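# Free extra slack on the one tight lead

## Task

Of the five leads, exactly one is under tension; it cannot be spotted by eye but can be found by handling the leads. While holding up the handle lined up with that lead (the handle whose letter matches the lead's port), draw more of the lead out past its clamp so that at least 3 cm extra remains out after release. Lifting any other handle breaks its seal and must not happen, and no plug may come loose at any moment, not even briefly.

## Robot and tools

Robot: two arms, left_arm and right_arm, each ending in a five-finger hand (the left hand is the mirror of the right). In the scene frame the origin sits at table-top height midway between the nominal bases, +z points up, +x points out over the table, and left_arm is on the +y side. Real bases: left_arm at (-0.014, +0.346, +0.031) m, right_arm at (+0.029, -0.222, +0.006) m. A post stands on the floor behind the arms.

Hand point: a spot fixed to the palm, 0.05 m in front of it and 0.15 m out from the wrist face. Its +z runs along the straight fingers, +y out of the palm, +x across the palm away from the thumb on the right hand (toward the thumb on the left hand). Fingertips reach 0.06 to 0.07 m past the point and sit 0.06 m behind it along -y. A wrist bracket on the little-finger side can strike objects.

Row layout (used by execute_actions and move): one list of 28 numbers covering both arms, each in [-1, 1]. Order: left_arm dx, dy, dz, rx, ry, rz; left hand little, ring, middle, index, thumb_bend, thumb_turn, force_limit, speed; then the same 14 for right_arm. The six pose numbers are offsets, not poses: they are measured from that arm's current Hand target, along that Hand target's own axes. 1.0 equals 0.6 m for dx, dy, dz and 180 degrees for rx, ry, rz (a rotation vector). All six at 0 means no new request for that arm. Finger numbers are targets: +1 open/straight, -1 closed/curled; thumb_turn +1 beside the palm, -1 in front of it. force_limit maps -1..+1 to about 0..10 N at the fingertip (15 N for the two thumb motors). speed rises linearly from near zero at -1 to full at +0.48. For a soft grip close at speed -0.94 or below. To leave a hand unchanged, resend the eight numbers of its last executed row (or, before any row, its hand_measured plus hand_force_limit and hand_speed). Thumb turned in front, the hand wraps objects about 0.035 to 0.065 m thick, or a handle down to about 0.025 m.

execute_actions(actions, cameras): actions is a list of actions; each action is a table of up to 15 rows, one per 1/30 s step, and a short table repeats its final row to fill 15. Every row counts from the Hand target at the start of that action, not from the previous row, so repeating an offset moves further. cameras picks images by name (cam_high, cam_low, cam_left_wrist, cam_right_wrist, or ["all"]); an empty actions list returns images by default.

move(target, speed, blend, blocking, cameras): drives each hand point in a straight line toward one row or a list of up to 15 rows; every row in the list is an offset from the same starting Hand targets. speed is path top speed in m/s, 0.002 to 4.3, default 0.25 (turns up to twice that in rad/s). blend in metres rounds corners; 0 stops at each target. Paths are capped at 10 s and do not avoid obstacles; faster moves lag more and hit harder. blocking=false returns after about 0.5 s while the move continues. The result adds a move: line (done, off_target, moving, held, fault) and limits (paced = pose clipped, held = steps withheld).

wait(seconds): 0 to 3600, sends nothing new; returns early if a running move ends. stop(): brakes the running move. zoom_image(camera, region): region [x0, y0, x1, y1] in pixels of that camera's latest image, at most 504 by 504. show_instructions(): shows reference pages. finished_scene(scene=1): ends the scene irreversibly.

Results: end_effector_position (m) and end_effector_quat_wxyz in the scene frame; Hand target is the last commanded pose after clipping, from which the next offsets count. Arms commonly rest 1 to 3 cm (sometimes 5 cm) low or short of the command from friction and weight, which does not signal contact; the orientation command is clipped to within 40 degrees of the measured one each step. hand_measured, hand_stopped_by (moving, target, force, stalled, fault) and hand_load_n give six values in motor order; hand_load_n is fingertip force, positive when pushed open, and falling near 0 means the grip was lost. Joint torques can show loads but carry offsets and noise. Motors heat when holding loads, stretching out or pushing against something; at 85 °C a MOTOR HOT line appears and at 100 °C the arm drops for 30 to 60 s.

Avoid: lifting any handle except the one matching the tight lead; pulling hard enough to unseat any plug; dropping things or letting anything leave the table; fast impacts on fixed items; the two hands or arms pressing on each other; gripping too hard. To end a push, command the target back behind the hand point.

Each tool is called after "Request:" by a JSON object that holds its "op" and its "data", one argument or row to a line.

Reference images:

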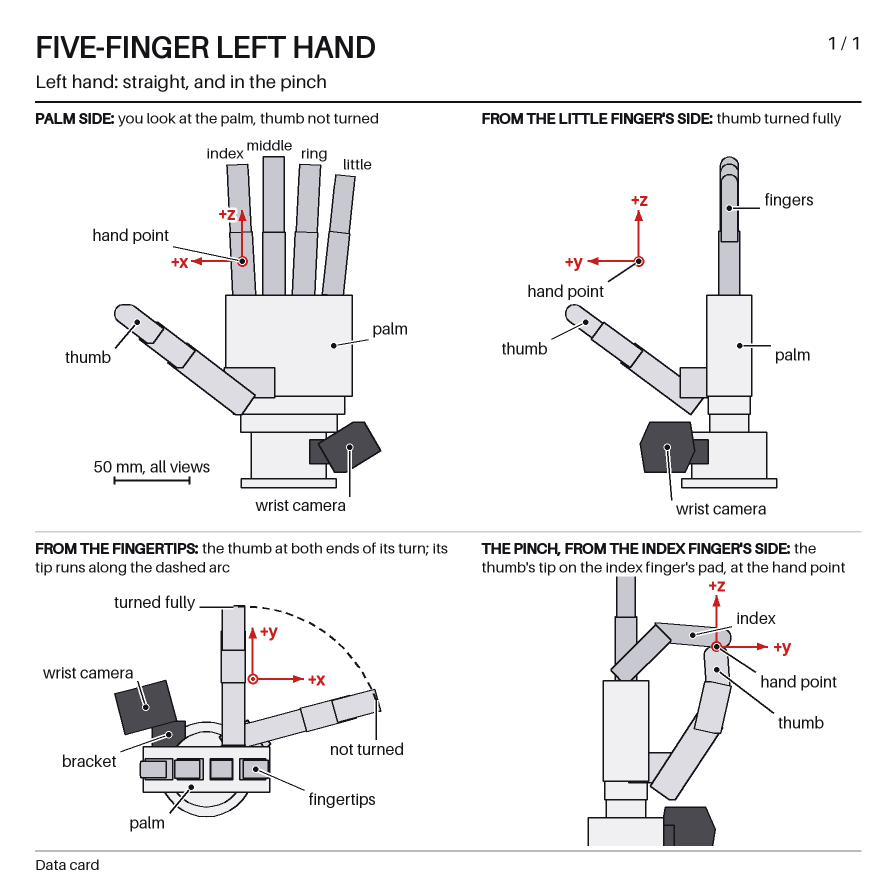

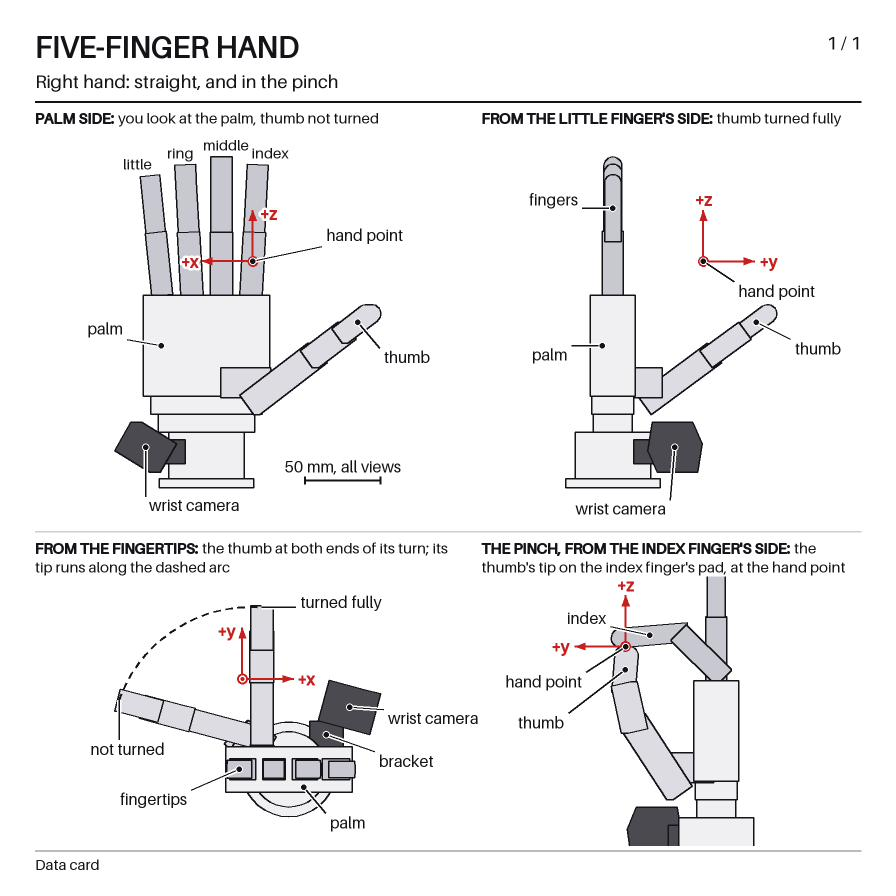

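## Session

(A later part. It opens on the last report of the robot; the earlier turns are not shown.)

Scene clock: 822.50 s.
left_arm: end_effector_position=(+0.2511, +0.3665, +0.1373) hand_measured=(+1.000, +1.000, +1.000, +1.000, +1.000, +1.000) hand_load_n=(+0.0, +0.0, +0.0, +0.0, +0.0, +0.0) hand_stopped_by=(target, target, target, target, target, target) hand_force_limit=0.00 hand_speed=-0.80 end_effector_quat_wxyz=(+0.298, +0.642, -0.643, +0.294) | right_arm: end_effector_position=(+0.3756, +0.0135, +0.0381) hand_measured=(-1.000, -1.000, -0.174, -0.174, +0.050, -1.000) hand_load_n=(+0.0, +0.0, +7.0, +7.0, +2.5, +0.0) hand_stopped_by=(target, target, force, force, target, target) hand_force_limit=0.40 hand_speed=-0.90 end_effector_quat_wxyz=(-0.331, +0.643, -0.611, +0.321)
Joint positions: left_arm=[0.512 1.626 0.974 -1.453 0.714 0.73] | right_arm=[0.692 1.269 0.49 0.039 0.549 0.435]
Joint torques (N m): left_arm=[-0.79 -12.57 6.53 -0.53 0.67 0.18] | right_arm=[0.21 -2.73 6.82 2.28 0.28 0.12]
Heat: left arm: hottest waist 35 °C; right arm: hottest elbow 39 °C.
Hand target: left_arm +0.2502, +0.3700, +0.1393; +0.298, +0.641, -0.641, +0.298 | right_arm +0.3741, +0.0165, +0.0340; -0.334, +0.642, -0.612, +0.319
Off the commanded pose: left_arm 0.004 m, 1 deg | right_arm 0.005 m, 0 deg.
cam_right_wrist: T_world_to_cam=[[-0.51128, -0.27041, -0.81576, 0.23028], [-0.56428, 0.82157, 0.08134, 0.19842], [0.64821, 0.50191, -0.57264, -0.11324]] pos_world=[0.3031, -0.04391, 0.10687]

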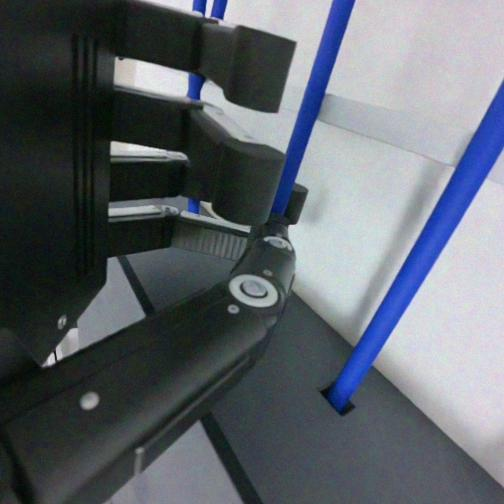

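Request:
{"op": "execute_actions", "data": {
  "actions": [
    [[0,0,0,0,0,0,1,1,1,1,1,1,0,-0.8,0.008,0,0,0,0,0,-1,-1,-0.45,-0.45,0.05,-1,0.4,-0.9]],
    [[0,0,0,0,0,0,1,1,1,1,1,1,0,-0.8,0.008,0,0,0,0,0,-1,-1,-0.45,-0.45,0.05,-1,0.4,-0.9]]
  ],
  "cameras": ["cam_right_wrist"]
}}

Request:
{"op": "execute_actions", "data": {
  "actions": [
    [[0,0,0,0,0,0,1,1,1,1,1,1,0,-0.8,0.008,0,0,0,0,0,-1,-1,-0.45,-0.45,0.05,-1,0.4,-0.9]],
    [[0,0,0,0,0,0,1,1,1,1,1,1,0,-0.8,0.008,0,0,0,0,0,-1,-1,-0.45,-0.45,0.05,-1,0.4,-0.9]]
  ],
  "cameras": ["cam_right_wrist"]
}}

Scene clock: 833.27 s.
left_arm: end_effector_position=(+0.2511, +0.3665, +0.1373) hand_measured=(+1.000, +1.000, +1.000, +1.000, +1.000, +1.000) hand_load_n=(+0.0, +0.0, +0.0, +0.0, +0.0, +0.0) hand_stopped_by=(target, target, target, target, target, target) hand_force_limit=0.00 hand_speed=-0.80 end_effector_quat_wxyz=(+0.298, +0.642, -0.643, +0.294) | right_arm: end_effector_position=(+0.3754, +0.0129, +0.0365) hand_measured=(-1.000, -1.000, -0.174, -0.174, +0.050, -1.000) hand_load_n=(+0.0, +0.0, +6.5, +7.0, +2.5, +0.0) hand_stopped_by=(target, target, force, force, target, target) hand_force_limit=0.40 hand_speed=-0.90 end_effector_quat_wxyz=(-0.335, +0.643, -0.612, +0.316)
Joint positions: left_arm=[0.512 1.626 0.974 -1.453 0.714 0.73] | right_arm=[0.684 1.269 0.48 0.056 0.533 0.435]
Joint torques (N m): left_arm=[-0.79 -12.57 6.52 -0.53 0.66 0.18] | right_arm=[-1.03 -4.07 6.15 1.98 0.19 -0.1]
Heat: left arm: hottest waist 35 °C; right arm: hottest elbow 39 °C.
Hand target: left_arm +0.2502, +0.3700, +0.1393; +0.298, +0.641, -0.641, +0.298 | right_arm +0.3746, +0.0068, +0.0340; -0.334, +0.642, -0.612, +0.319
Off the commanded pose: left_arm 0.004 m, 1 deg | right_arm 0.007 m, 0 deg.
cam_right_wrist: T_world_to_cam=[[-0.51125, -0.2614, -0.81871, 0.22856], [-0.56705, 0.81844, 0.09278, 0.19959], [0.64582, 0.51169, -0.56666, -0.11315]] pos_world=[0.3031, -0.04571, 0.10449]

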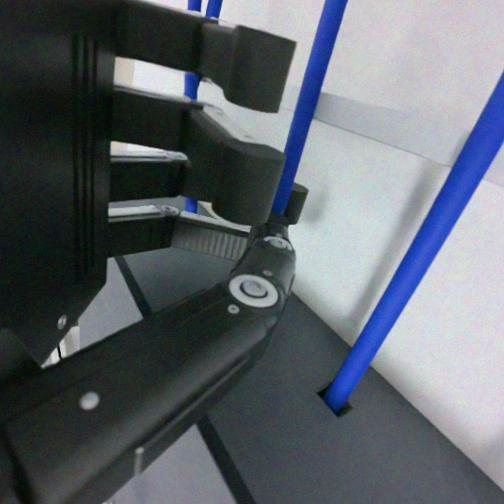

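Scene clock: 834.47 s.
left_arm: end_effector_position=(+0.2511, +0.3665, +0.1373) hand_measured=(+1.000, +1.000, +1.000, +1.000, +1.000, +1.000) hand_load_n=(+0.0, +0.0, +0.0, +0.0, +0.0, +0.0) hand_stopped_by=(target, target, target, target, target, target) hand_force_limit=0.00 hand_speed=-0.80 end_effector_quat_wxyz=(+0.298, +0.642, -0.643, +0.294) | right_arm: end_effector_position=(+0.3754, +0.0120, +0.0374) hand_measured=(-1.000, -1.000, -0.174, -0.174, +0.050, -1.000) hand_load_n=(+0.0, +0.0, +6.5, +7.5, +2.5, +0.0) hand_stopped_by=(target, target, force, force, target, target) hand_force_limit=0.40 hand_speed=-0.90 end_effector_quat_wxyz=(-0.343, +0.641, -0.614, +0.307)
Joint positions: left_arm=[0.512 1.626 0.974 -1.453 0.714 0.73] | right_arm=[0.668 1.259 0.47 0.071 0.504 0.433]
Joint torques (N m): left_arm=[-0.85 -12.51 6.53 -0.54 0.66 0.18] | right_arm=[-1.9 -4.25 5.78 1.73 0.55 -0.29]
Heat: left arm: hottest waist 35 °C; right arm: hottest elbow 39 °C.
Hand target: left_arm +0.2502, +0.3700, +0.1393; +0.298, +0.641, -0.641, +0.298 | right_arm +0.3749, -0.0026, +0.0341; -0.334, +0.642, -0.612, +0.319
Off the commanded pose: left_arm 0.004 m, 1 deg | right_arm 0.015 m, 2 deg.
cam_right_wrist: T_world_to_cam=[[-0.51074, -0.24683, -0.82354, 0.22891], [-0.57325, 0.81166, 0.11224, 0.20193], [0.64073, 0.52942, -0.55605, -0.11084]] pos_world=[0.30368, -0.04871, 0.10422]

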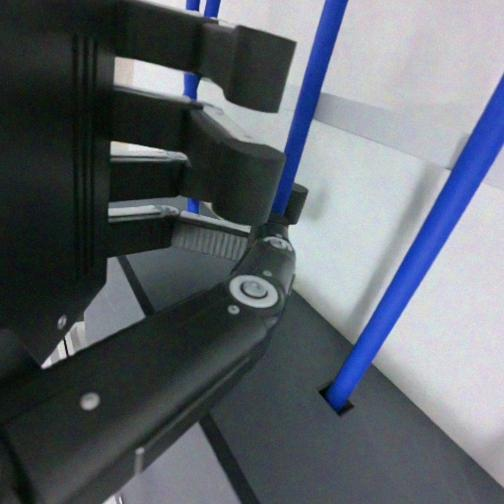

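Request:
{"op": "execute_actions", "data": {
  "actions": [
    [[0,0,0,0,0,0,1,1,1,1,1,1,0,-0.8,0.008,0,0,0,0,0,-1,-1,-0.45,-0.45,0.05,-1,0.4,-0.9]]
  ],
  "cameras": ["cam_right_wrist"]
}}

Request:
{"op": "execute_actions", "data": {
  "actions": [
    [[0,0,0,0,0,0,1,1,1,1,1,1,0,-0.8,0.008,0,0,0,0,0,-1,-1,-0.45,-0.45,0.05,-1,0.4,-0.9]]
  ],
  "cameras": ["cam_right_wrist"]
}}

Scene clock: 841.37 s.
left_arm: end_effector_position=(+0.2511, +0.3665, +0.1373) hand_measured=(+1.000, +1.000, +1.000, +1.000, +1.000, +1.000) hand_load_n=(+0.0, +0.0, +0.0, +0.0, +0.0, +0.0) hand_stopped_by=(target, target, target, target, target, target) hand_force_limit=0.00 hand_speed=-0.80 end_effector_quat_wxyz=(+0.298, +0.642, -0.643, +0.294) | right_arm: end_effector_position=(+0.3754, +0.0111, +0.0382) hand_measured=(-1.000, -1.000, -0.174, -0.174, +0.050, -1.000) hand_load_n=(+0.0, +0.0, +6.5, +7.5, +2.5, +0.0) hand_stopped_by=(target, target, force, force, target, target) hand_force_limit=0.40 hand_speed=-0.90 end_effector_quat_wxyz=(-0.347, +0.641, -0.614, +0.303)
Joint positions: left_arm=[0.512 1.626 0.974 -1.453 0.714 0.73] | right_arm=[0.66 1.253 0.465 0.078 0.49 0.431]
Joint torques (N m): left_arm=[-0.79 -12.69 6.5 -0.54 0.66 0.18] | right_arm=[-2.02 -4.37 5.63 1.62 0.74 -0.37]
Heat: left arm: hottest waist 35 °C; right arm: hottest elbow 39 °C.
Hand target: left_arm +0.2502, +0.3700, +0.1393; +0.298, +0.641, -0.641, +0.298 | right_arm +0.3752, -0.0076, +0.0339; -0.334, +0.642, -0.612, +0.319
Off the commanded pose: left_arm 0.004 m, 1 deg | right_arm 0.019 m, 2 deg.
cam_right_wrist: T_world_to_cam=[[-0.51002, -0.23991, -0.82603, 0.2291], [-0.57624, 0.80827, 0.12103, 0.20337], [0.63862, 0.53772, -0.55048, -0.10953]] pos_world=[0.30398, -0.05052, 0.10434]

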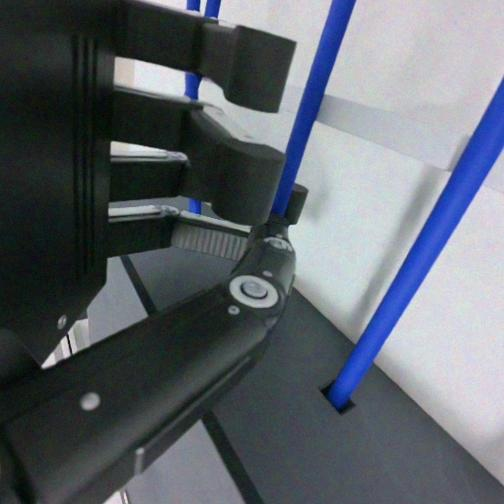

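Scene clock: 842.07 s.
left_arm: end_effector_position=(+0.2511, +0.3665, +0.1373) hand_measured=(+1.000, +1.000, +1.000, +1.000, +1.000, +1.000) hand_load_n=(+0.0, +0.0, +0.0, +0.0, +0.0, +0.0) hand_stopped_by=(target, target, target, target, target, target) hand_force_limit=0.00 hand_speed=-0.80 end_effector_quat_wxyz=(+0.298, +0.642, -0.643, +0.294) | right_arm: end_effector_position=(+0.3754, +0.0106, +0.0394) hand_measured=(-1.000, -1.000, -0.174, -0.174, +0.050, -1.000) hand_load_n=(+0.0, +0.0, +6.5, +8.0, +2.5, +0.5) hand_stopped_by=(target, target, force, force, target, target) hand_force_limit=0.40 hand_speed=-0.90 end_effector_quat_wxyz=(-0.352, +0.640, -0.615, +0.299)
Joint positions: left_arm=[0.512 1.626 0.974 -1.453 0.714 0.73] | right_arm=[0.652 1.246 0.46 0.084 0.474 0.429]
Joint torques (N m): left_arm=[-0.73 -12.63 6.52 -0.54 0.67 0.19] | right_arm=[-2.55 -4.37 5.5 1.5 0.92 -0.45]
Heat: left arm: hottest waist 34 °C; right arm: hottest elbow 39 °C.
Hand target: left_arm +0.2502, +0.3700, +0.1393; +0.298, +0.641, -0.641, +0.298 | right_arm +0.3754, -0.0123, +0.0341; -0.334, +0.642, -0.612, +0.319
Off the commanded pose: left_arm 0.004 m, 1 deg | right_arm 0.024 m, 3 deg.
cam_right_wrist: T_world_to_cam=[[-0.50881, -0.23247, -0.82889, 0.22954], [-0.57987, 0.8042, 0.1304, 0.20469], [0.63628, 0.547, -0.544, -0.10811]] pos_world=[0.30427, -0.05212, 0.10476]

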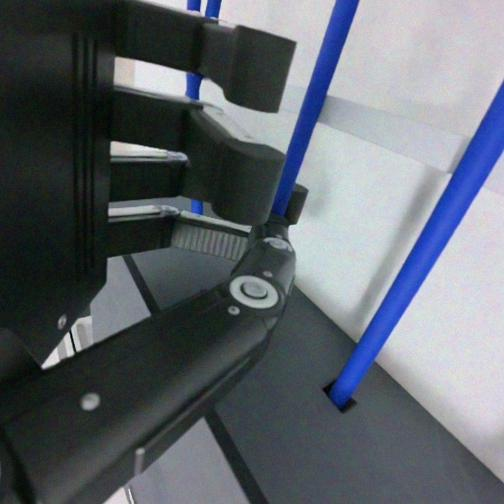

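Request:
{"op": "execute_actions", "data": {
  "actions": [
    [[0,0,0,0,0,0,1,1,1,1,1,1,0,-0.8,0.01,0,0,0,0,0,-1,-1,-0.45,-0.45,0.05,-1,0.4,-0.9]]
  ],
  "cameras": ["cam_right_wrist"]
}}

Scene clock: 848.30 s.
left_arm: end_effector_position=(+0.2511, +0.3665, +0.1373) hand_measured=(+1.000, +1.000, +1.000, +1.000, +1.000, +1.000) hand_load_n=(+0.0, +0.0, +0.0, +0.0, +0.0, +0.0) hand_stopped_by=(target, target, target, target, target, target) hand_force_limit=0.00 hand_speed=-0.80 end_effector_quat_wxyz=(+0.298, +0.642, -0.643, +0.294) | right_arm: end_effector_position=(+0.3752, +0.0098, +0.0400) hand_measured=(-1.000, -1.000, -0.174, -0.174, +0.050, -1.000) hand_load_n=(+0.0, +0.0, +6.5, +8.5, +3.0, +1.0) hand_stopped_by=(target, target, force, force, target, target) hand_force_limit=0.40 hand_speed=-0.90 end_effector_quat_wxyz=(-0.356, +0.640, -0.615, +0.293)
Joint positions: left_arm=[0.512 1.626 0.974 -1.453 0.714 0.73] | right_arm=[0.642 1.239 0.454 0.091 0.455 0.427]
Joint torques (N m): left_arm=[-0.73 -12.63 6.53 -0.54 0.67 0.18] | right_arm=[-3.02 -4.54 5.29 1.39 1.16 -0.55]
Heat: left arm: hottest waist 34 °C; right arm: hottest elbow 38 °C.
Hand target: left_arm +0.2502, +0.3700, +0.1393; +0.298, +0.641, -0.641, +0.298 | right_arm +0.3757, -0.0183, +0.0340; -0.334, +0.642, -0.612, +0.319
Off the commanded pose: left_arm 0.004 m, 1 deg | right_arm 0.029 m, 4 deg.
cam_right_wrist: T_world_to_cam=[[-0.50847, -0.22541, -0.83105, 0.22974], [-0.58466, 0.79893, 0.14102, 0.20653], [0.63216, 0.55759, -0.53802, -0.10598]] pos_world=[0.30456, -0.05412, 0.10478]

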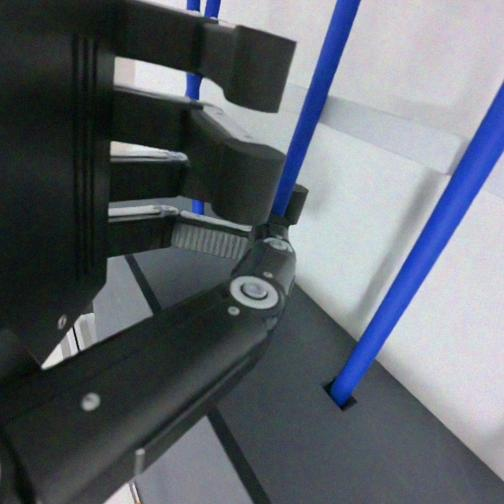

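Request:
{"op": "execute_actions", "data": {
  "actions": [
    [[0,0,0,0,0,0,1,1,1,1,1,1,0,-0.8,-0.02,0,0,0,0,0,-1,-1,-0.45,-0.45,0.05,-1,0.4,-0.9]],
    [[0,0,0,0,0,0,1,1,1,1,1,1,0,-0.8,-0.018,0,0,0,0,0,-1,-1,-0.45,-0.45,0.05,-1,0.4,-0.9]]
  ]
}}

Request:
{"op": "move", "data": {
  "target": [0.1772,-0.1333,0.0037,0.292,-0.2618,0.1198,-1,-1,0.45,0.45,0.6,-1,0,-0.5,0,0,0,0,0,0,-1,-1,-0.45,-0.45,0.05,-1,0.4,-0.9],
  "speed": 0.2,
  "cameras": ["cam_high","cam_left_wrist","cam_right_wrist"]
}}

Scene clock: 888.17 s.
left_arm: end_effector_position=(+0.2511, +0.3665, +0.1373) hand_measured=(+1.000, +1.000, +1.000, +1.000, +1.000, +1.000) hand_load_n=(+0.0, +0.0, +0.0, +0.0, +0.0, +0.0) hand_stopped_by=(target, target, target, target, target, target) hand_force_limit=0.00 hand_speed=-0.80 end_effector_quat_wxyz=(+0.298, +0.642, -0.643, +0.294) | right_arm: end_effector_position=(+0.3734, +0.0109, +0.0392) hand_measured=(-1.000, -1.000, -0.174, -0.174, +0.050, -1.000) hand_load_n=(+0.0, +0.0, +6.5, +8.5, +2.5, +0.0) hand_stopped_by=(target, target, force, force, target, target) hand_force_limit=0.40 hand_speed=-0.90 end_effector_quat_wxyz=(-0.351, +0.636, -0.614, +0.310)
Joint positions: left_arm=[0.512 1.626 0.974 -1.453 0.714 0.73] | right_arm=[0.673 1.246 0.454 0.091 0.513 0.437]
Joint torques (N m): left_arm=[-0.79 -12.57 6.52 -0.53 0.67 0.19] | right_arm=[-0.85 -2.43 7.91 0.76 0.75 -0.17]
Heat: left arm: hottest waist 34 °C; right arm: hottest elbow 37 °C.
Hand target: left_arm +0.2502, +0.3700, +0.1393; +0.298, +0.641, -0.641, +0.298 | right_arm +0.3746, +0.0045, +0.0340; -0.334, +0.642, -0.612, +0.319
Off the commanded pose: left_arm 0.004 m, 1 deg | right_arm 0.008 m, 2 deg.

Scene clock: 891.93 s.
left_arm: end_effector_position=(+0.3261, +0.3051, +0.2128) hand_measured=(-1.000, -1.000, +0.450, +0.450, +0.600, -1.000) hand_load_n=(+0.0, +0.0, -0.5, +0.0, +0.0, +0.0) hand_stopped_by=(target, target, target, target, target, target) hand_force_limit=0.00 hand_speed=-0.50 end_effector_quat_wxyz=(-0.330, +0.644, -0.618, +0.307) | right_arm: end_effector_position=(+0.3734, +0.0109, +0.0392) hand_measured=(-1.000, -1.000, -0.174, -0.174, +0.050, -1.000) hand_load_n=(+0.0, +0.0, +6.5, +8.5, +2.5, +0.5) hand_stopped_by=(target, target, force, force, target, target) hand_force_limit=0.40 hand_speed=-0.90 end_effector_quat_wxyz=(-0.351, +0.636, -0.614, +0.310)
Joint positions: left_arm=[-0.092 0.712 0.611 -0.539 -0.111 -0.067] | right_arm=[0.673 1.246 0.454 0.091 0.513 0.437]
Joint torques (N m): left_arm=[-2.78 -3.6 10.52 2.93 -0.23 -0.06] | right_arm=[-0.79 -2.26 7.9 0.76 0.73 -0.17]
Heat: left arm: hottest waist 34 °C; right arm: hottest elbow 37 °C.
Hand target: left_arm +0.3304, +0.3000, +0.2192; -0.334, +0.642, -0.612, +0.319 | right_arm +0.3746, +0.0045, +0.0340; -0.334, +0.642, -0.612, +0.319
Off the commanded pose: left_arm 0.009 m, 2 deg | right_arm 0.008 m, 2 deg.
move: done
cam_left_wrist: T_world_to_cam=[[0.57238, -0.21032, 0.79256, -0.29357], [-0.48529, -0.86599, 0.12067, 0.40015], [0.66096, -0.45369, -0.59774, 0.16243]] pos_world=[0.25487, 0.35847, 0.28147]
cam_right_wrist: T_world_to_cam=[[-0.49797, -0.23656, -0.8343, 0.2247], [-0.57202, 0.8127, 0.11098, 0.20099], [0.65178, 0.5325, -0.54002, -0.1128]] pos_world=[0.30039, -0.05012, 0.10425]

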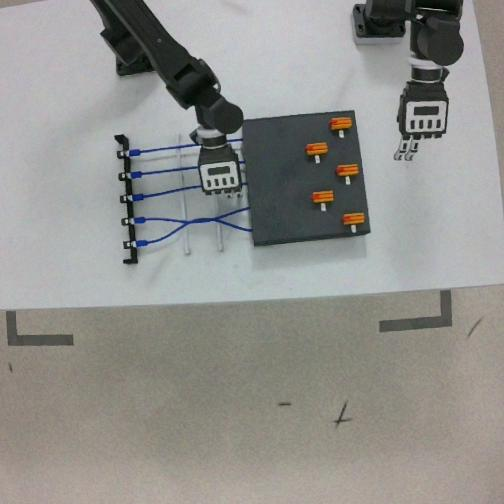

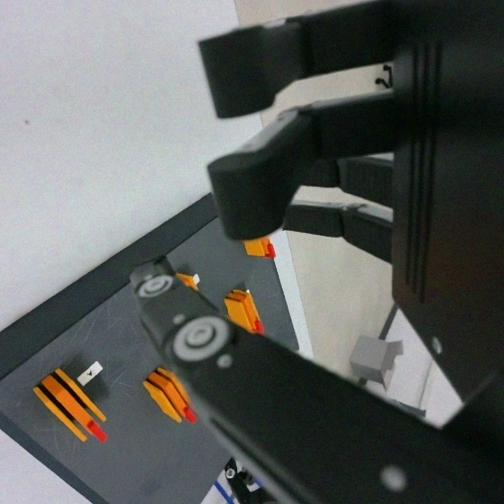

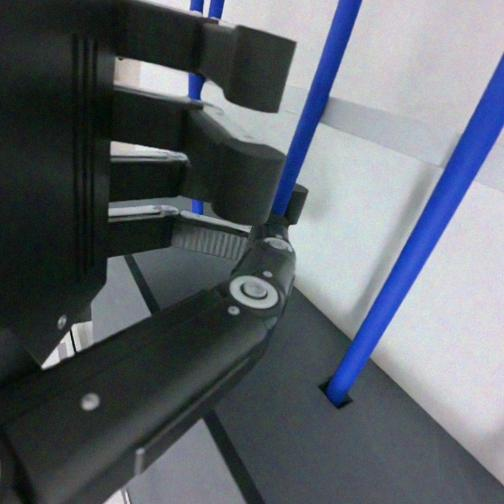

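Request:
{"op": "move", "data": {
  "target": [0.1645,0.0425,0.0968,0,0,0,-1,-1,0.45,0.45,0.5,-1,0,-0.5,0,0,0,0,0,0,-1,-1,-0.45,-0.45,0.05,-1,0.4,-0.9],
  "speed": 0.2,
  "cameras": ["cam_high","cam_left_wrist"]
}}

Scene clock: 908.97 s.
left_arm: end_effector_position=(+0.3598, +0.2111, +0.1514) hand_measured=(-1.000, -1.000, +0.450, +0.450, +0.500, -1.000) hand_load_n=(+0.0, +0.0, +0.0, +0.0, +0.0, +0.5) hand_stopped_by=(target, target, target, target, target, target) hand_force_limit=0.00 hand_speed=-0.50 end_effector_quat_wxyz=(-0.330, +0.643, -0.623, +0.299) | right_arm: end_effector_position=(+0.3734, +0.0109, +0.0392) hand_measured=(-1.000, -1.000, -0.174, -0.174, +0.050, -1.000) hand_load_n=(+0.0, +0.0, +6.5, +8.5, +2.5, +0.5) hand_stopped_by=(target, target, force, force, target, target) hand_force_limit=0.40 hand_speed=-0.90 end_effector_quat_wxyz=(-0.351, +0.636, -0.614, +0.310)
Joint positions: left_arm=[-0.432 0.989 0.587 -0.305 -0.382 -0.274] | right_arm=[0.673 1.246 0.454 0.091 0.513 0.437]
Joint torques (N m): left_arm=[-2.61 -6.71 10.54 2.84 -0.4 -0.14] | right_arm=[-0.79 -2.32 7.91 0.72 0.74 -0.18]
Heat: left arm: hottest waist 34 °C; right arm: hottest elbow 38 °C.
Hand target: left_arm +0.3679, +0.2029, +0.1650; -0.334, +0.642, -0.612, +0.319 | right_arm +0.3746, +0.0045, +0.0340; -0.334, +0.642, -0.612, +0.319
Off the commanded pose: left_arm 0.018 m, 3 deg | right_arm 0.008 m, 2 deg.
move: off_target (left_arm)
cam_left_wrist: T_world_to_cam=[[0.58074, -0.22294, 0.78297, -0.28295], [-0.48655, -0.86615, 0.11425, 0.34394], [0.6527, -0.4473, -0.61148, 0.06449]] pos_world=[0.28957, 0.26367, 0.22168]

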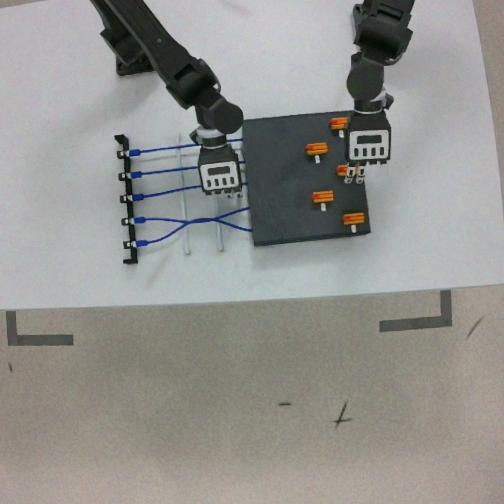

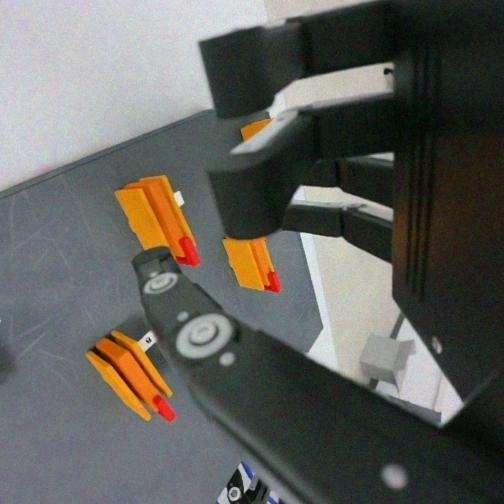

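Request:
{"op": "move", "data": {
  "target": [0.0048,0.0281,0.0441,0,0,0,-1,-1,0.45,0.45,0.45,-1,0,-0.5,0,0,0,0,0,0,-1,-1,-0.45,-0.45,0.05,-1,0.4,-0.9],
  "speed": 0.1,
  "cameras": ["cam_left_wrist","cam_high"]
}}

Scene clock: 924.73 s.
left_arm: end_effector_position=(+0.3737, +0.2046, +0.1278) hand_measured=(-1.000, -1.000, +0.450, +0.450, +0.450, -1.000) hand_load_n=(+0.0, +0.0, +0.0, +0.0, +0.0, -0.5) hand_stopped_by=(target, target, target, target, target, target) hand_force_limit=0.00 hand_speed=-0.50 end_effector_quat_wxyz=(-0.332, +0.642, -0.620, +0.305) | right_arm: end_effector_position=(+0.3734, +0.0109, +0.0392) hand_measured=(-1.000, -1.000, -0.174, -0.174, +0.050, -1.000) hand_load_n=(+0.0, +0.0, +6.5, +8.5, +2.5, +0.5) hand_stopped_by=(target, target, force, force, target, target) hand_force_limit=0.40 hand_speed=-0.90 end_effector_quat_wxyz=(-0.351, +0.636, -0.614, +0.310)
Joint positions: left_arm=[-0.432 1.075 0.564 -0.183 -0.381 -0.275] | right_arm=[0.673 1.246 0.454 0.091 0.513 0.437]
Joint torques (N m): left_arm=[-1.85 -7.3 9.7 2.84 -0.12 -0.03] | right_arm=[-0.85 -2.32 7.97 0.73 0.74 -0.18]
Heat: left arm: hottest waist 34 °C; right arm: hottest elbow 38 °C.
Hand target: left_arm +0.3800, +0.2006, +0.1360; -0.334, +0.642, -0.612, +0.319 | right_arm +0.3746, +0.0045, +0.0340; -0.334, +0.642, -0.612, +0.319
Off the commanded pose: left_arm 0.011 m, 2 deg | right_arm 0.008 m, 2 deg.
move: off_target (left_arm)
cam_left_wrist: T_world_to_cam=[[0.57184, -0.21803, 0.79086, -0.27268], [-0.48813, -0.86524, 0.11442, 0.34815], [0.65933, -0.45148, -0.60121, 0.0352]] pos_world=[0.30267, 0.25767, 0.19698]
Images, in order (width x height): cam_high 504x504, cam_left_wrist 504x504.

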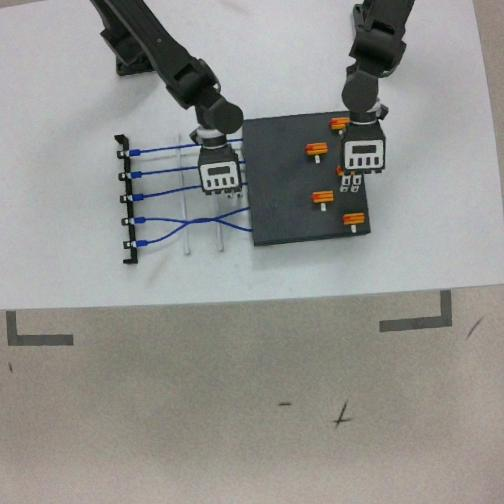

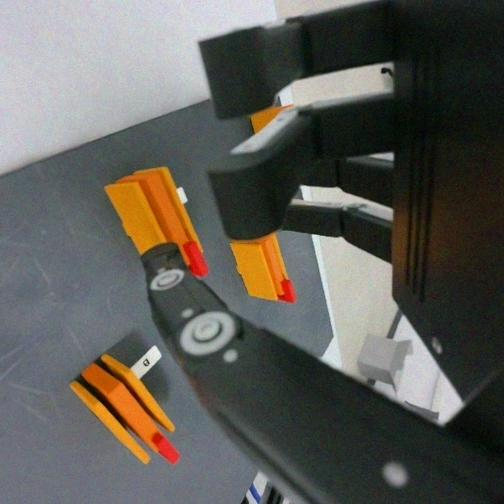

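Request:
{"op": "move", "data": {
  "target": [-0.0075,0.0385,0.0235,0,0,0,-1,-1,0.45,0.45,0.45,-1,0,-0.5,0,0,0,0,0,0,-1,-1,-0.45,-0.45,0.05,-1,0.4,-0.9],
  "speed": 0.1,
  "cameras": ["cam_left_wrist","cam_high"]
}}

Scene clock: 930.40 s.
left_arm: end_effector_position=(+0.3704, +0.2043, +0.1025) hand_measured=(-1.000, -1.000, +0.450, +0.450, +0.450, -1.000) hand_load_n=(+0.0, +0.0, +0.0, +0.0, +0.0, +0.0) hand_stopped_by=(target, target, target, target, target, target) hand_force_limit=0.00 hand_speed=-0.50 end_effector_quat_wxyz=(-0.330, +0.641, -0.620, +0.309) | right_arm: end_effector_position=(+0.3734, +0.0109, +0.0392) hand_measured=(-1.000, -1.000, -0.174, -0.174, +0.050, -1.000) hand_load_n=(+0.0, +0.0, +6.5, +8.5, +2.5, +0.5) hand_stopped_by=(target, target, force, force, target, target) hand_force_limit=0.40 hand_speed=-0.90 end_effector_quat_wxyz=(-0.351, +0.636, -0.614, +0.310)
Joint positions: left_arm=[-0.432 1.116 0.509 -0.081 -0.373 -0.275] | right_arm=[0.673 1.246 0.454 0.091 0.513 0.437]
Joint torques (N m): left_arm=[-0.97 -7.18 9.29 2.85 -0.12 0.04] | right_arm=[-0.79 -2.43 7.92 0.72 0.74 -0.17]
Heat: left arm: hottest waist 34 °C; right arm: hottest elbow 38 °C.
Hand target: left_arm +0.3783, +0.2049, +0.1091; -0.334, +0.642, -0.612, +0.319 | right_arm +0.3746, +0.0045, +0.0340; -0.334, +0.642, -0.612, +0.319
Off the commanded pose: left_arm 0.010 m, 2 deg | right_arm 0.008 m, 2 deg.
move: done
cam_left_wrist: T_world_to_cam=[[0.56744, -0.21584, 0.79462, -0.25002], [-0.49397, -0.86132, 0.1188, 0.35016], [0.65878, -0.45993, -0.59537, 0.02334]] pos_world=[0.29947, 0.25837, 0.17097]
Images, in order (width x height): cam_high 504x504, cam_left_wrist 504x504.

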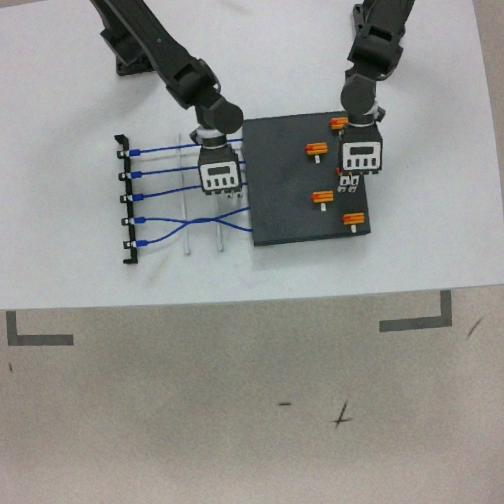

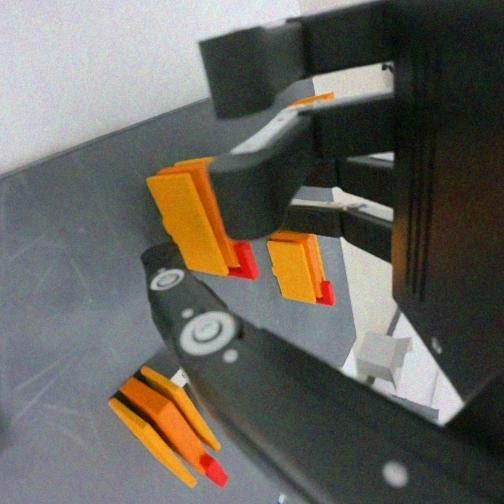

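Request:
{"op": "zoom_image", "data": {
  "camera": "cam_left_wrist",
  "region": [90, 90, 400, 400]
}}

Scaled by 1.626.

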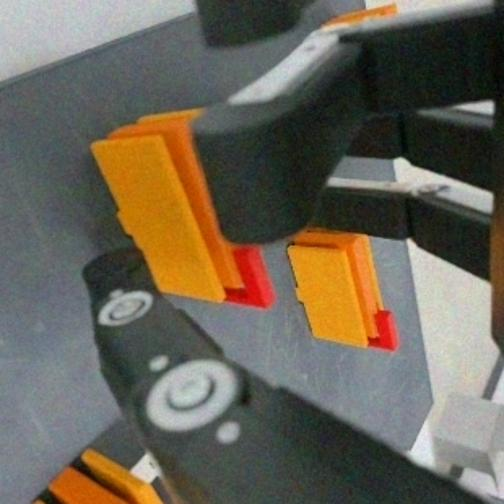

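Request:
{"op": "move", "data": {
  "target": [-0.0075,0.0172,0.018,0,0,0,-1,-1,0.45,0.45,0.45,-1,0,-0.5,0,0,0,0,0,0,-1,-1,-0.45,-0.45,0.05,-1,0.4,-0.9],
  "speed": 0.08,
  "cameras": ["cam_left_wrist"]
}}

Scene clock: 962.93 s.
left_arm: end_effector_position=(+0.3754, +0.2037, +0.0941) hand_measured=(-1.000, -1.000, +0.450, +0.450, +0.450, -1.000) hand_load_n=(+0.0, +0.0, +0.0, +0.0, +0.0, +0.0) hand_stopped_by=(target, target, target, target, target, target) hand_force_limit=0.00 hand_speed=-0.50 end_effector_quat_wxyz=(-0.329, +0.641, -0.616, +0.319) | right_arm: end_effector_position=(+0.3734, +0.0109, +0.0392) hand_measured=(-1.000, -1.000, -0.174, -0.174, +0.050, -1.000) hand_load_n=(+0.0, +0.0, +6.5, +8.5, +2.5, +0.5) hand_stopped_by=(target, target, force, force, target, target) hand_force_limit=0.40 hand_speed=-0.90 end_effector_quat_wxyz=(-0.351, +0.636, -0.614, +0.310)
Joint positions: left_arm=[-0.422 1.147 0.492 -0.014 -0.358 -0.275] | right_arm=[0.673 1.246 0.454 0.091 0.513 0.437]
Joint torques (N m): left_arm=[-0.44 -6.65 8.34 2.76 -0.08 0.16] | right_arm=[-0.85 -2.32 7.88 0.69 0.74 -0.18]
Heat: left arm: hottest waist 34 °C; right arm: hottest elbow 39 °C.
Hand target: left_arm +0.3808, +0.2095, +0.0944; -0.334, +0.642, -0.612, +0.319 | right_arm +0.3746, +0.0045, +0.0340; -0.334, +0.642, -0.612, +0.319
Off the commanded pose: left_arm 0.008 m, 1 deg | right_arm 0.008 m, 2 deg.
move: done
cam_left_wrist: T_world_to_cam=[[0.55604, -0.20316, 0.80595, -0.24569], [-0.49645, -0.85887, 0.12601, 0.3528], [0.66661, -0.47018, -0.57842, 0.01229]] pos_world=[0.30357, 0.25887, 0.16067]

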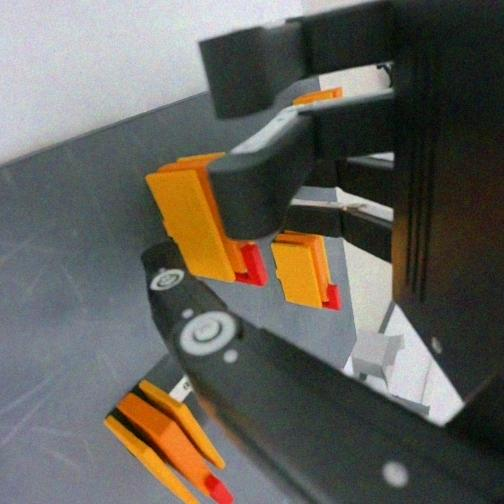

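Request:
{"op": "move", "data": {
  "target": [-0.0118,0.0152,0.0073,0,0,0,-1,-1,0.35,0.35,0.45,-1,0,-0.5,0,0,0,0,0,0,-1,-1,-0.45,-0.45,0.05,-1,0.4,-0.9],
  "speed": 0.08,
  "cameras": ["cam_left_wrist"]
}}

Scene clock: 970.93 s.
left_arm: end_effector_position=(+0.3789, +0.2050, +0.0944) hand_measured=(-1.000, -1.000, +0.350, +0.350, +0.450, -1.000) hand_load_n=(+0.0, +0.0, +0.0, +0.0, +0.0, +0.0) hand_stopped_by=(target, target, target, target, target, target) hand_force_limit=0.00 hand_speed=-0.50 end_effector_quat_wxyz=(-0.329, +0.641, -0.608, +0.333) | right_arm: end_effector_position=(+0.3734, +0.0109, +0.0392) hand_measured=(-1.000, -1.000, -0.174, -0.174, +0.050, -1.000) hand_load_n=(+0.0, +0.0, +6.5, +8.5, +2.5, +0.5) hand_stopped_by=(target, target, force, force, target, target) hand_force_limit=0.40 hand_speed=-0.90 end_effector_quat_wxyz=(-0.351, +0.636, -0.614, +0.310)
Joint positions: left_arm=[-0.407 1.148 0.476 0.035 -0.339 -0.274] | right_arm=[0.673 1.246 0.454 0.091 0.513 0.437]
Joint torques (N m): left_arm=[-0.09 -5.95 7.72 2.44 -0.24 0.27] | right_arm=[-0.85 -2.37 7.9 0.69 0.74 -0.17]
Heat: left arm: hottest waist 34 °C; right arm: hottest elbow 39 °C.
Hand target: left_arm +0.3789, +0.2166, +0.0844; -0.334, +0.642, -0.612, +0.319 | right_arm +0.3746, +0.0045, +0.0340; -0.334, +0.642, -0.612, +0.319
Off the commanded pose: left_arm 0.015 m, 2 deg | right_arm 0.008 m, 2 deg.
move: off_target (left_arm)
cam_left_wrist: T_world_to_cam=[[0.53665, -0.18574, 0.8231, -0.24543], [-0.49964, -0.85603, 0.13259, 0.35567], [0.67997, -0.48241, -0.55219, 0.0058]] pos_world=[0.30547, 0.26167, 0.15806]

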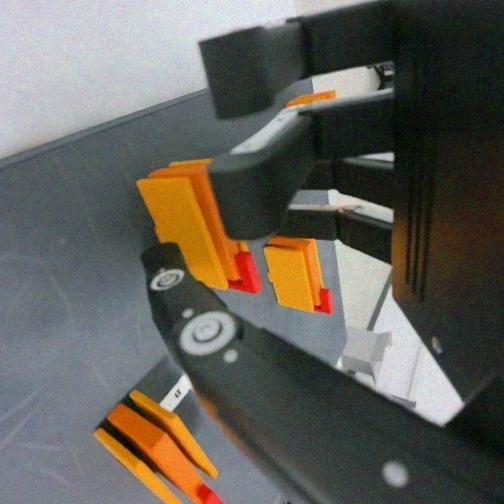

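Request:
{"op": "execute_actions", "data": {
  "actions": [
    [[0,0,0,0,0,0,-1,-1,0.35,0.35,0.45,-1,0,-0.5,0,0,0,0,0,0,-1,-1,-0.45,-0.45,0.05,-1,0.4,-0.9]],
    [[0,0,0,0,0,0,-1,-1,0.35,0.35,0.45,-1,0,-0.5,0,0,0,0,0,0,-1,-1,-0.45,-0.45,0.05,-1,0.4,-0.9]]
  ]
}}

Scene clock: 983.47 s.
left_arm: end_effector_position=(+0.3789, +0.2050, +0.0944) hand_measured=(-1.000, -1.000, +0.350, +0.350, +0.450, -1.000) hand_load_n=(+0.0, +0.0, +0.0, +0.0, +0.0, +0.0) hand_stopped_by=(target, target, target, target, target, target) hand_force_limit=0.00 hand_speed=-0.50 end_effector_quat_wxyz=(-0.329, +0.641, -0.608, +0.333) | right_arm: end_effector_position=(+0.3734, +0.0109, +0.0392) hand_measured=(-1.000, -1.000, -0.174, -0.174, +0.050, -1.000) hand_load_n=(+0.0, +0.0, +6.5, +8.5, +2.5, +0.5) hand_stopped_by=(target, target, force, force, target, target) hand_force_limit=0.40 hand_speed=-0.90 end_effector_quat_wxyz=(-0.351, +0.636, -0.614, +0.310)
Joint positions: left_arm=[-0.407 1.148 0.476 0.035 -0.339 -0.274] | right_arm=[0.673 1.246 0.454 0.091 0.513 0.437]
Joint torques (N m): left_arm=[-0.03 -5.95 7.69 2.51 -0.24 0.28] | right_arm=[-0.85 -2.37 7.91 0.72 0.74 -0.18]
Heat: left arm: hottest waist 34 °C; right arm: hottest elbow 39 °C.
Hand target: left_arm +0.3789, +0.2165, +0.0844; -0.334, +0.642, -0.612, +0.319 | right_arm +0.3746, +0.0045, +0.0340; -0.334, +0.642, -0.612, +0.319
Off the commanded pose: left_arm 0.015 m, 2 deg | right_arm 0.008 m, 2 deg.

Request:
{"op": "execute_actions", "data": {
  "actions": [],
  "cameras": ["all"]
}}

Request:
{"op": "zoom_image", "data": {
  "camera": "cam_low",
  "region": [200, 210, 330, 300]
}}

Request:
{"op": "zoom_image", "data": {
  "camera": "cam_left_wrist",
  "region": [120, 120, 380, 380]
}}

Scene clock: 989.07 s.
left_arm: end_effector_position=(+0.3789, +0.2050, +0.0944) hand_measured=(-1.000, -1.000, +0.350, +0.350, +0.450, -1.000) hand_load_n=(+0.0, +0.0, +0.0, +0.0, +0.0, +0.0) hand_stopped_by=(target, target, target, target, target, target) hand_force_limit=0.00 hand_speed=-0.50 end_effector_quat_wxyz=(-0.329, +0.641, -0.608, +0.333) | right_arm: end_effector_position=(+0.3734, +0.0109, +0.0392) hand_measured=(-1.000, -1.000, -0.174, -0.174, +0.050, -1.000) hand_load_n=(+0.0, +0.0, +6.5, +8.5, +2.5, +0.5) hand_stopped_by=(target, target, force, force, target, target) hand_force_limit=0.40 hand_speed=-0.90 end_effector_quat_wxyz=(-0.351, +0.636, -0.614, +0.310)
Joint positions: left_arm=[-0.407 1.148 0.476 0.035 -0.339 -0.274] | right_arm=[0.673 1.246 0.454 0.091 0.513 0.437]
Joint velocities: within noise
Joint torques (N m): left_arm=[-0.03 -5.95 7.69 2.51 -0.24 0.28] | right_arm=[-0.79 -2.32 7.91 0.72 0.74 -0.17]
Motor temperatures (°C): left_arm=[34 29 34 24 28 29] | right_arm=[30 31 39 25 27 28]
Heat: left arm: hottest waist 34 °C; right arm: hottest elbow 39 °C.
Hand target: left_arm +0.3789, +0.2165, +0.0844; -0.334, +0.642, -0.612, +0.319 | right_arm +0.3746, +0.0045, +0.0340; -0.334, +0.642, -0.612, +0.319
Off the commanded pose: left_arm 0.015 m, 2 deg | right_arm 0.008 m, 2 deg.
camera_calibration:
cam_left_wrist: T_world_to_cam=[[0.53665, -0.18574, 0.8231, -0.24543], [-0.49964, -0.85603, 0.13259, 0.35567], [0.67997, -0.48241, -0.55219, 0.0058]] pos_world=[0.30547, 0.26167, 0.15806]
cam_right_wrist: T_world_to_cam=[[-0.49797, -0.23656, -0.8343, 0.2247], [-0.57202, 0.8127, 0.11098, 0.20099], [0.65178, 0.5325, -0.54002, -0.1128]] pos_world=[0.30039, -0.05012, 0.10425]

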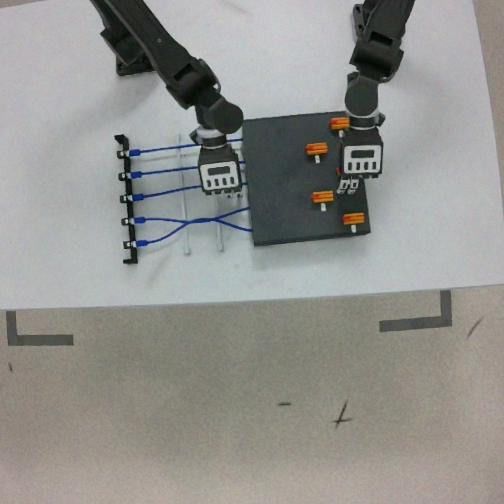

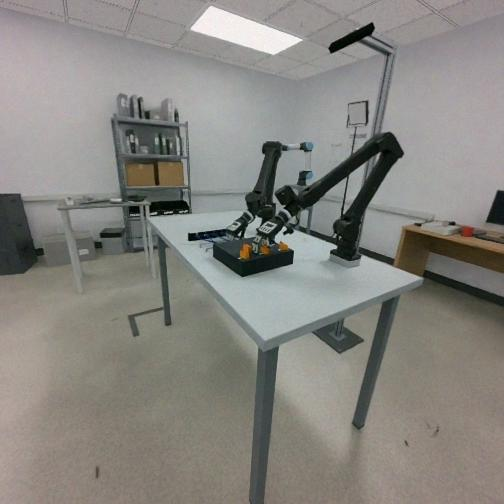

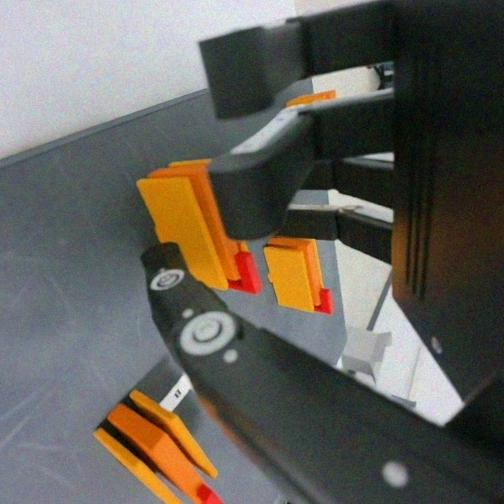

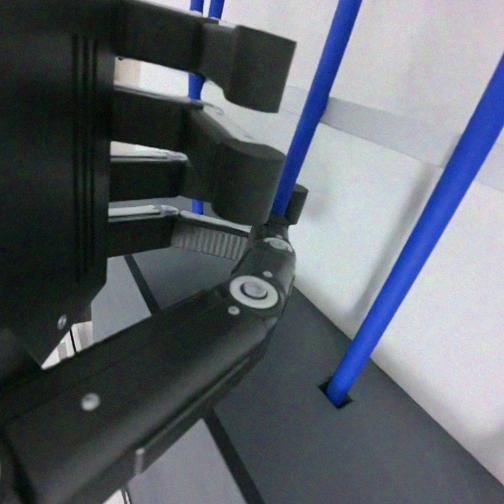

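Scaled by 3.877.

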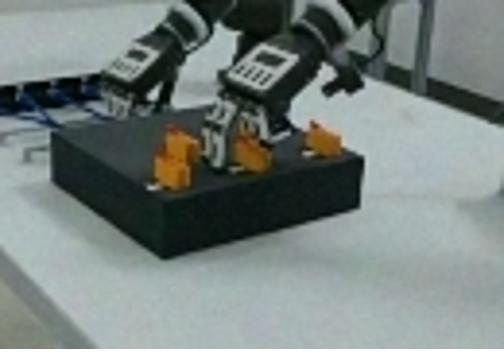

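Scaled by 1.938.

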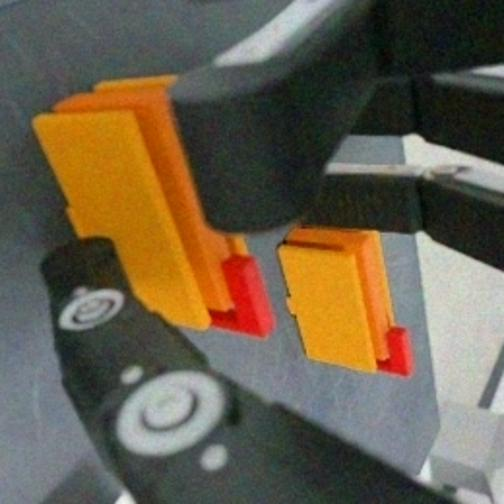

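Request:
{"op": "execute_actions", "data": {
  "actions": [
    [[0,0,0,0,0,0,-1,-1,-0.3,-0.3,0.45,-1,-0.2,-0.9,0,0,0,0,0,0,-1,-1,-0.45,-0.45,0.05,-1,0.4,-0.9]],
    [[0,0,0,0,0,0,-1,-1,-0.3,-0.3,0.45,-1,-0.2,-0.9,0,0,0,0,0,0,-1,-1,-0.45,-0.45,0.05,-1,0.4,-0.9]],
    [[0,0,0,0,0,0,-1,-1,-0.3,-0.3,0.45,-1,-0.2,-0.9,0,0,0,0,0,0,-1,-1,-0.45,-0.45,0.05,-1,0.4,-0.9]],
    [[0,0,0,0,0,0,-1,-1,-0.3,-0.3,0.45,-1,-0.2,-0.9,0,0,0,0,0,0,-1,-1,-0.45,-0.45,0.05,-1,0.4,-0.9]],
    [[0,0,0,0,0,0,-1,-1,-0.3,-0.3,0.45,-1,-0.2,-0.9,0,0,0,0,0,0,-1,-1,-0.45,-0.45,0.05,-1,0.4,-0.9]]
  ],
  "cameras": ["cam_left_wrist"]
}}

Scene clock: 1013.57 s.
left_arm: end_effector_position=(+0.3804, +0.2079, +0.0903) hand_measured=(-1.000, -1.000, -0.150, -0.188, +0.450, -1.000) hand_load_n=(+0.0, +0.0, +0.0, +4.0, +0.0, +0.0) hand_stopped_by=(target, target, force, force, target, target) hand_force_limit=-0.20 hand_speed=-0.90 end_effector_quat_wxyz=(-0.331, +0.642, -0.608, +0.330) | right_arm: end_effector_position=(+0.3734, +0.0109, +0.0392) hand_measured=(-1.000, -1.000, -0.174, -0.174, +0.050, -1.000) hand_load_n=(+0.0, +0.0, +6.5, +8.5, +2.5, +0.5) hand_stopped_by=(target, target, force, force, target, target) hand_force_limit=0.40 hand_speed=-0.90 end_effector_quat_wxyz=(-0.351, +0.636, -0.614, +0.310)
Joint positions: left_arm=[-0.4 1.161 0.474 0.048 -0.339 -0.269] | right_arm=[0.673 1.246 0.454 0.091 0.513 0.437]
Joint torques (N m): left_arm=[-0.56 -7.06 7.83 2.07 -0.22 0.24] | right_arm=[-0.91 -2.49 7.9 0.72 0.75 -0.18]
Heat: left arm: hottest waist 34 °C; right arm: hottest elbow 39 °C.
Hand target: left_arm +0.3790, +0.2165, +0.0845; -0.334, +0.642, -0.612, +0.319 | right_arm +0.3746, +0.0045, +0.0340; -0.334, +0.642, -0.612, +0.319
Off the commanded pose: left_arm 0.011 m, 1 deg | right_arm 0.008 m, 2 deg.
cam_left_wrist: T_world_to_cam=[[0.53963, -0.18714, 0.82084, -0.24305], [-0.49526, -0.859, 0.12975, 0.35866], [0.68082, -0.47655, -0.55622, 0.00267]] pos_world=[0.30697, 0.26387, 0.15446]

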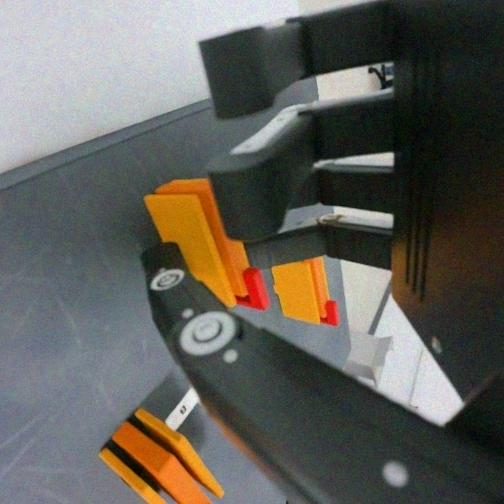

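Request:
{"op": "zoom_image", "data": {
  "camera": "cam_left_wrist",
  "region": [120, 140, 340, 360]
}}

Request:
{"op": "execute_actions", "data": {
  "actions": [],
  "cameras": ["cam_low", "cam_high"]
}}

Request:
{"op": "zoom_image", "data": {
  "camera": "cam_low",
  "region": [225, 220, 295, 280]
}}

Request:
{"op": "zoom_image", "data": {
  "camera": "cam_high",
  "region": [300, 100, 400, 250]
}}

Scaled by 2.291.

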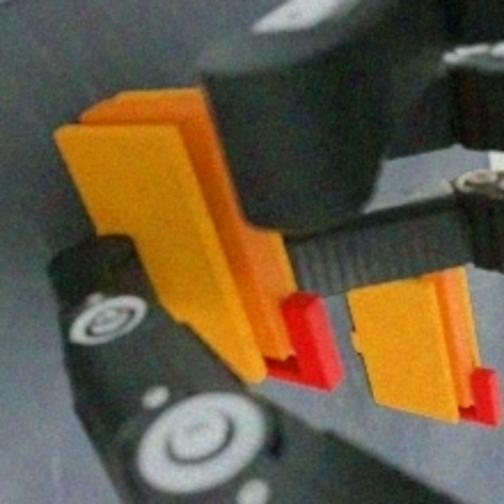

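Scene clock: 1019.87 s.
left_arm: end_effector_position=(+0.3804, +0.2079, +0.0903) hand_measured=(-1.000, -1.000, -0.150, -0.188, +0.450, -1.000) hand_load_n=(+0.5, +0.0, +0.0, +4.0, +0.0, +0.0) hand_stopped_by=(target, target, force, force, target, target) hand_force_limit=-0.20 hand_speed=-0.90 end_effector_quat_wxyz=(-0.331, +0.642, -0.608, +0.330) | right_arm: end_effector_position=(+0.3734, +0.0109, +0.0392) hand_measured=(-1.000, -1.000, -0.174, -0.174, +0.050, -1.000) hand_load_n=(+0.0, +0.0, +6.5, +8.5, +2.5, +0.5) hand_stopped_by=(target, target, force, force, target, target) hand_force_limit=0.40 hand_speed=-0.90 end_effector_quat_wxyz=(-0.351, +0.636, -0.614, +0.310)
Joint positions: left_arm=[-0.4 1.161 0.474 0.048 -0.339 -0.269] | right_arm=[0.673 1.246 0.454 0.091 0.513 0.437]
Joint velocities: within noise
Joint torques (N m): left_arm=[-0.62 -7.06 7.82 2.11 -0.22 0.24] | right_arm=[-0.85 -2.32 7.91 0.75 0.75 -0.18]
Motor temperatures (°C): left_arm=[34 29 34 24 28 29] | right_arm=[30 31 39 25 27 28]
Heat: left arm: hottest waist 34 °C; right arm: hottest elbow 39 °C.
Hand target: left_arm +0.3790, +0.2165, +0.0845; -0.334, +0.642, -0.612, +0.319 | right_arm +0.3746, +0.0045, +0.0340; -0.334, +0.642, -0.612, +0.319
Off the commanded pose: left_arm 0.011 m, 1 deg | right_arm 0.008 m, 2 deg.
Images, in order (width x height): cam_high 504x504, cam_low 504x504.

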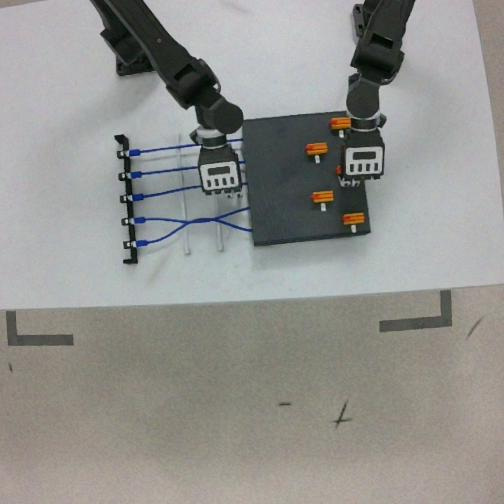

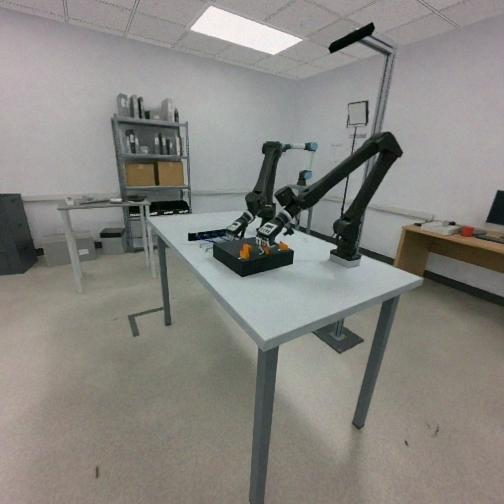

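Scaled by 7.200.

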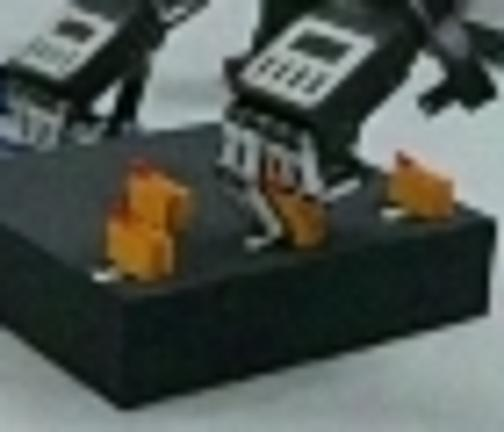

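Scaled by 3.360.

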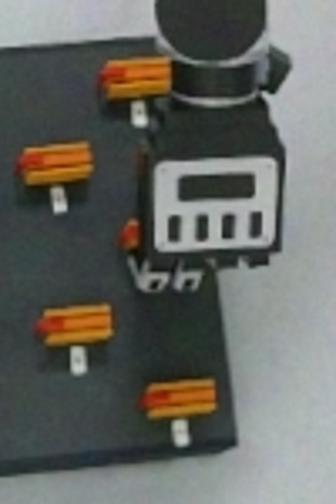

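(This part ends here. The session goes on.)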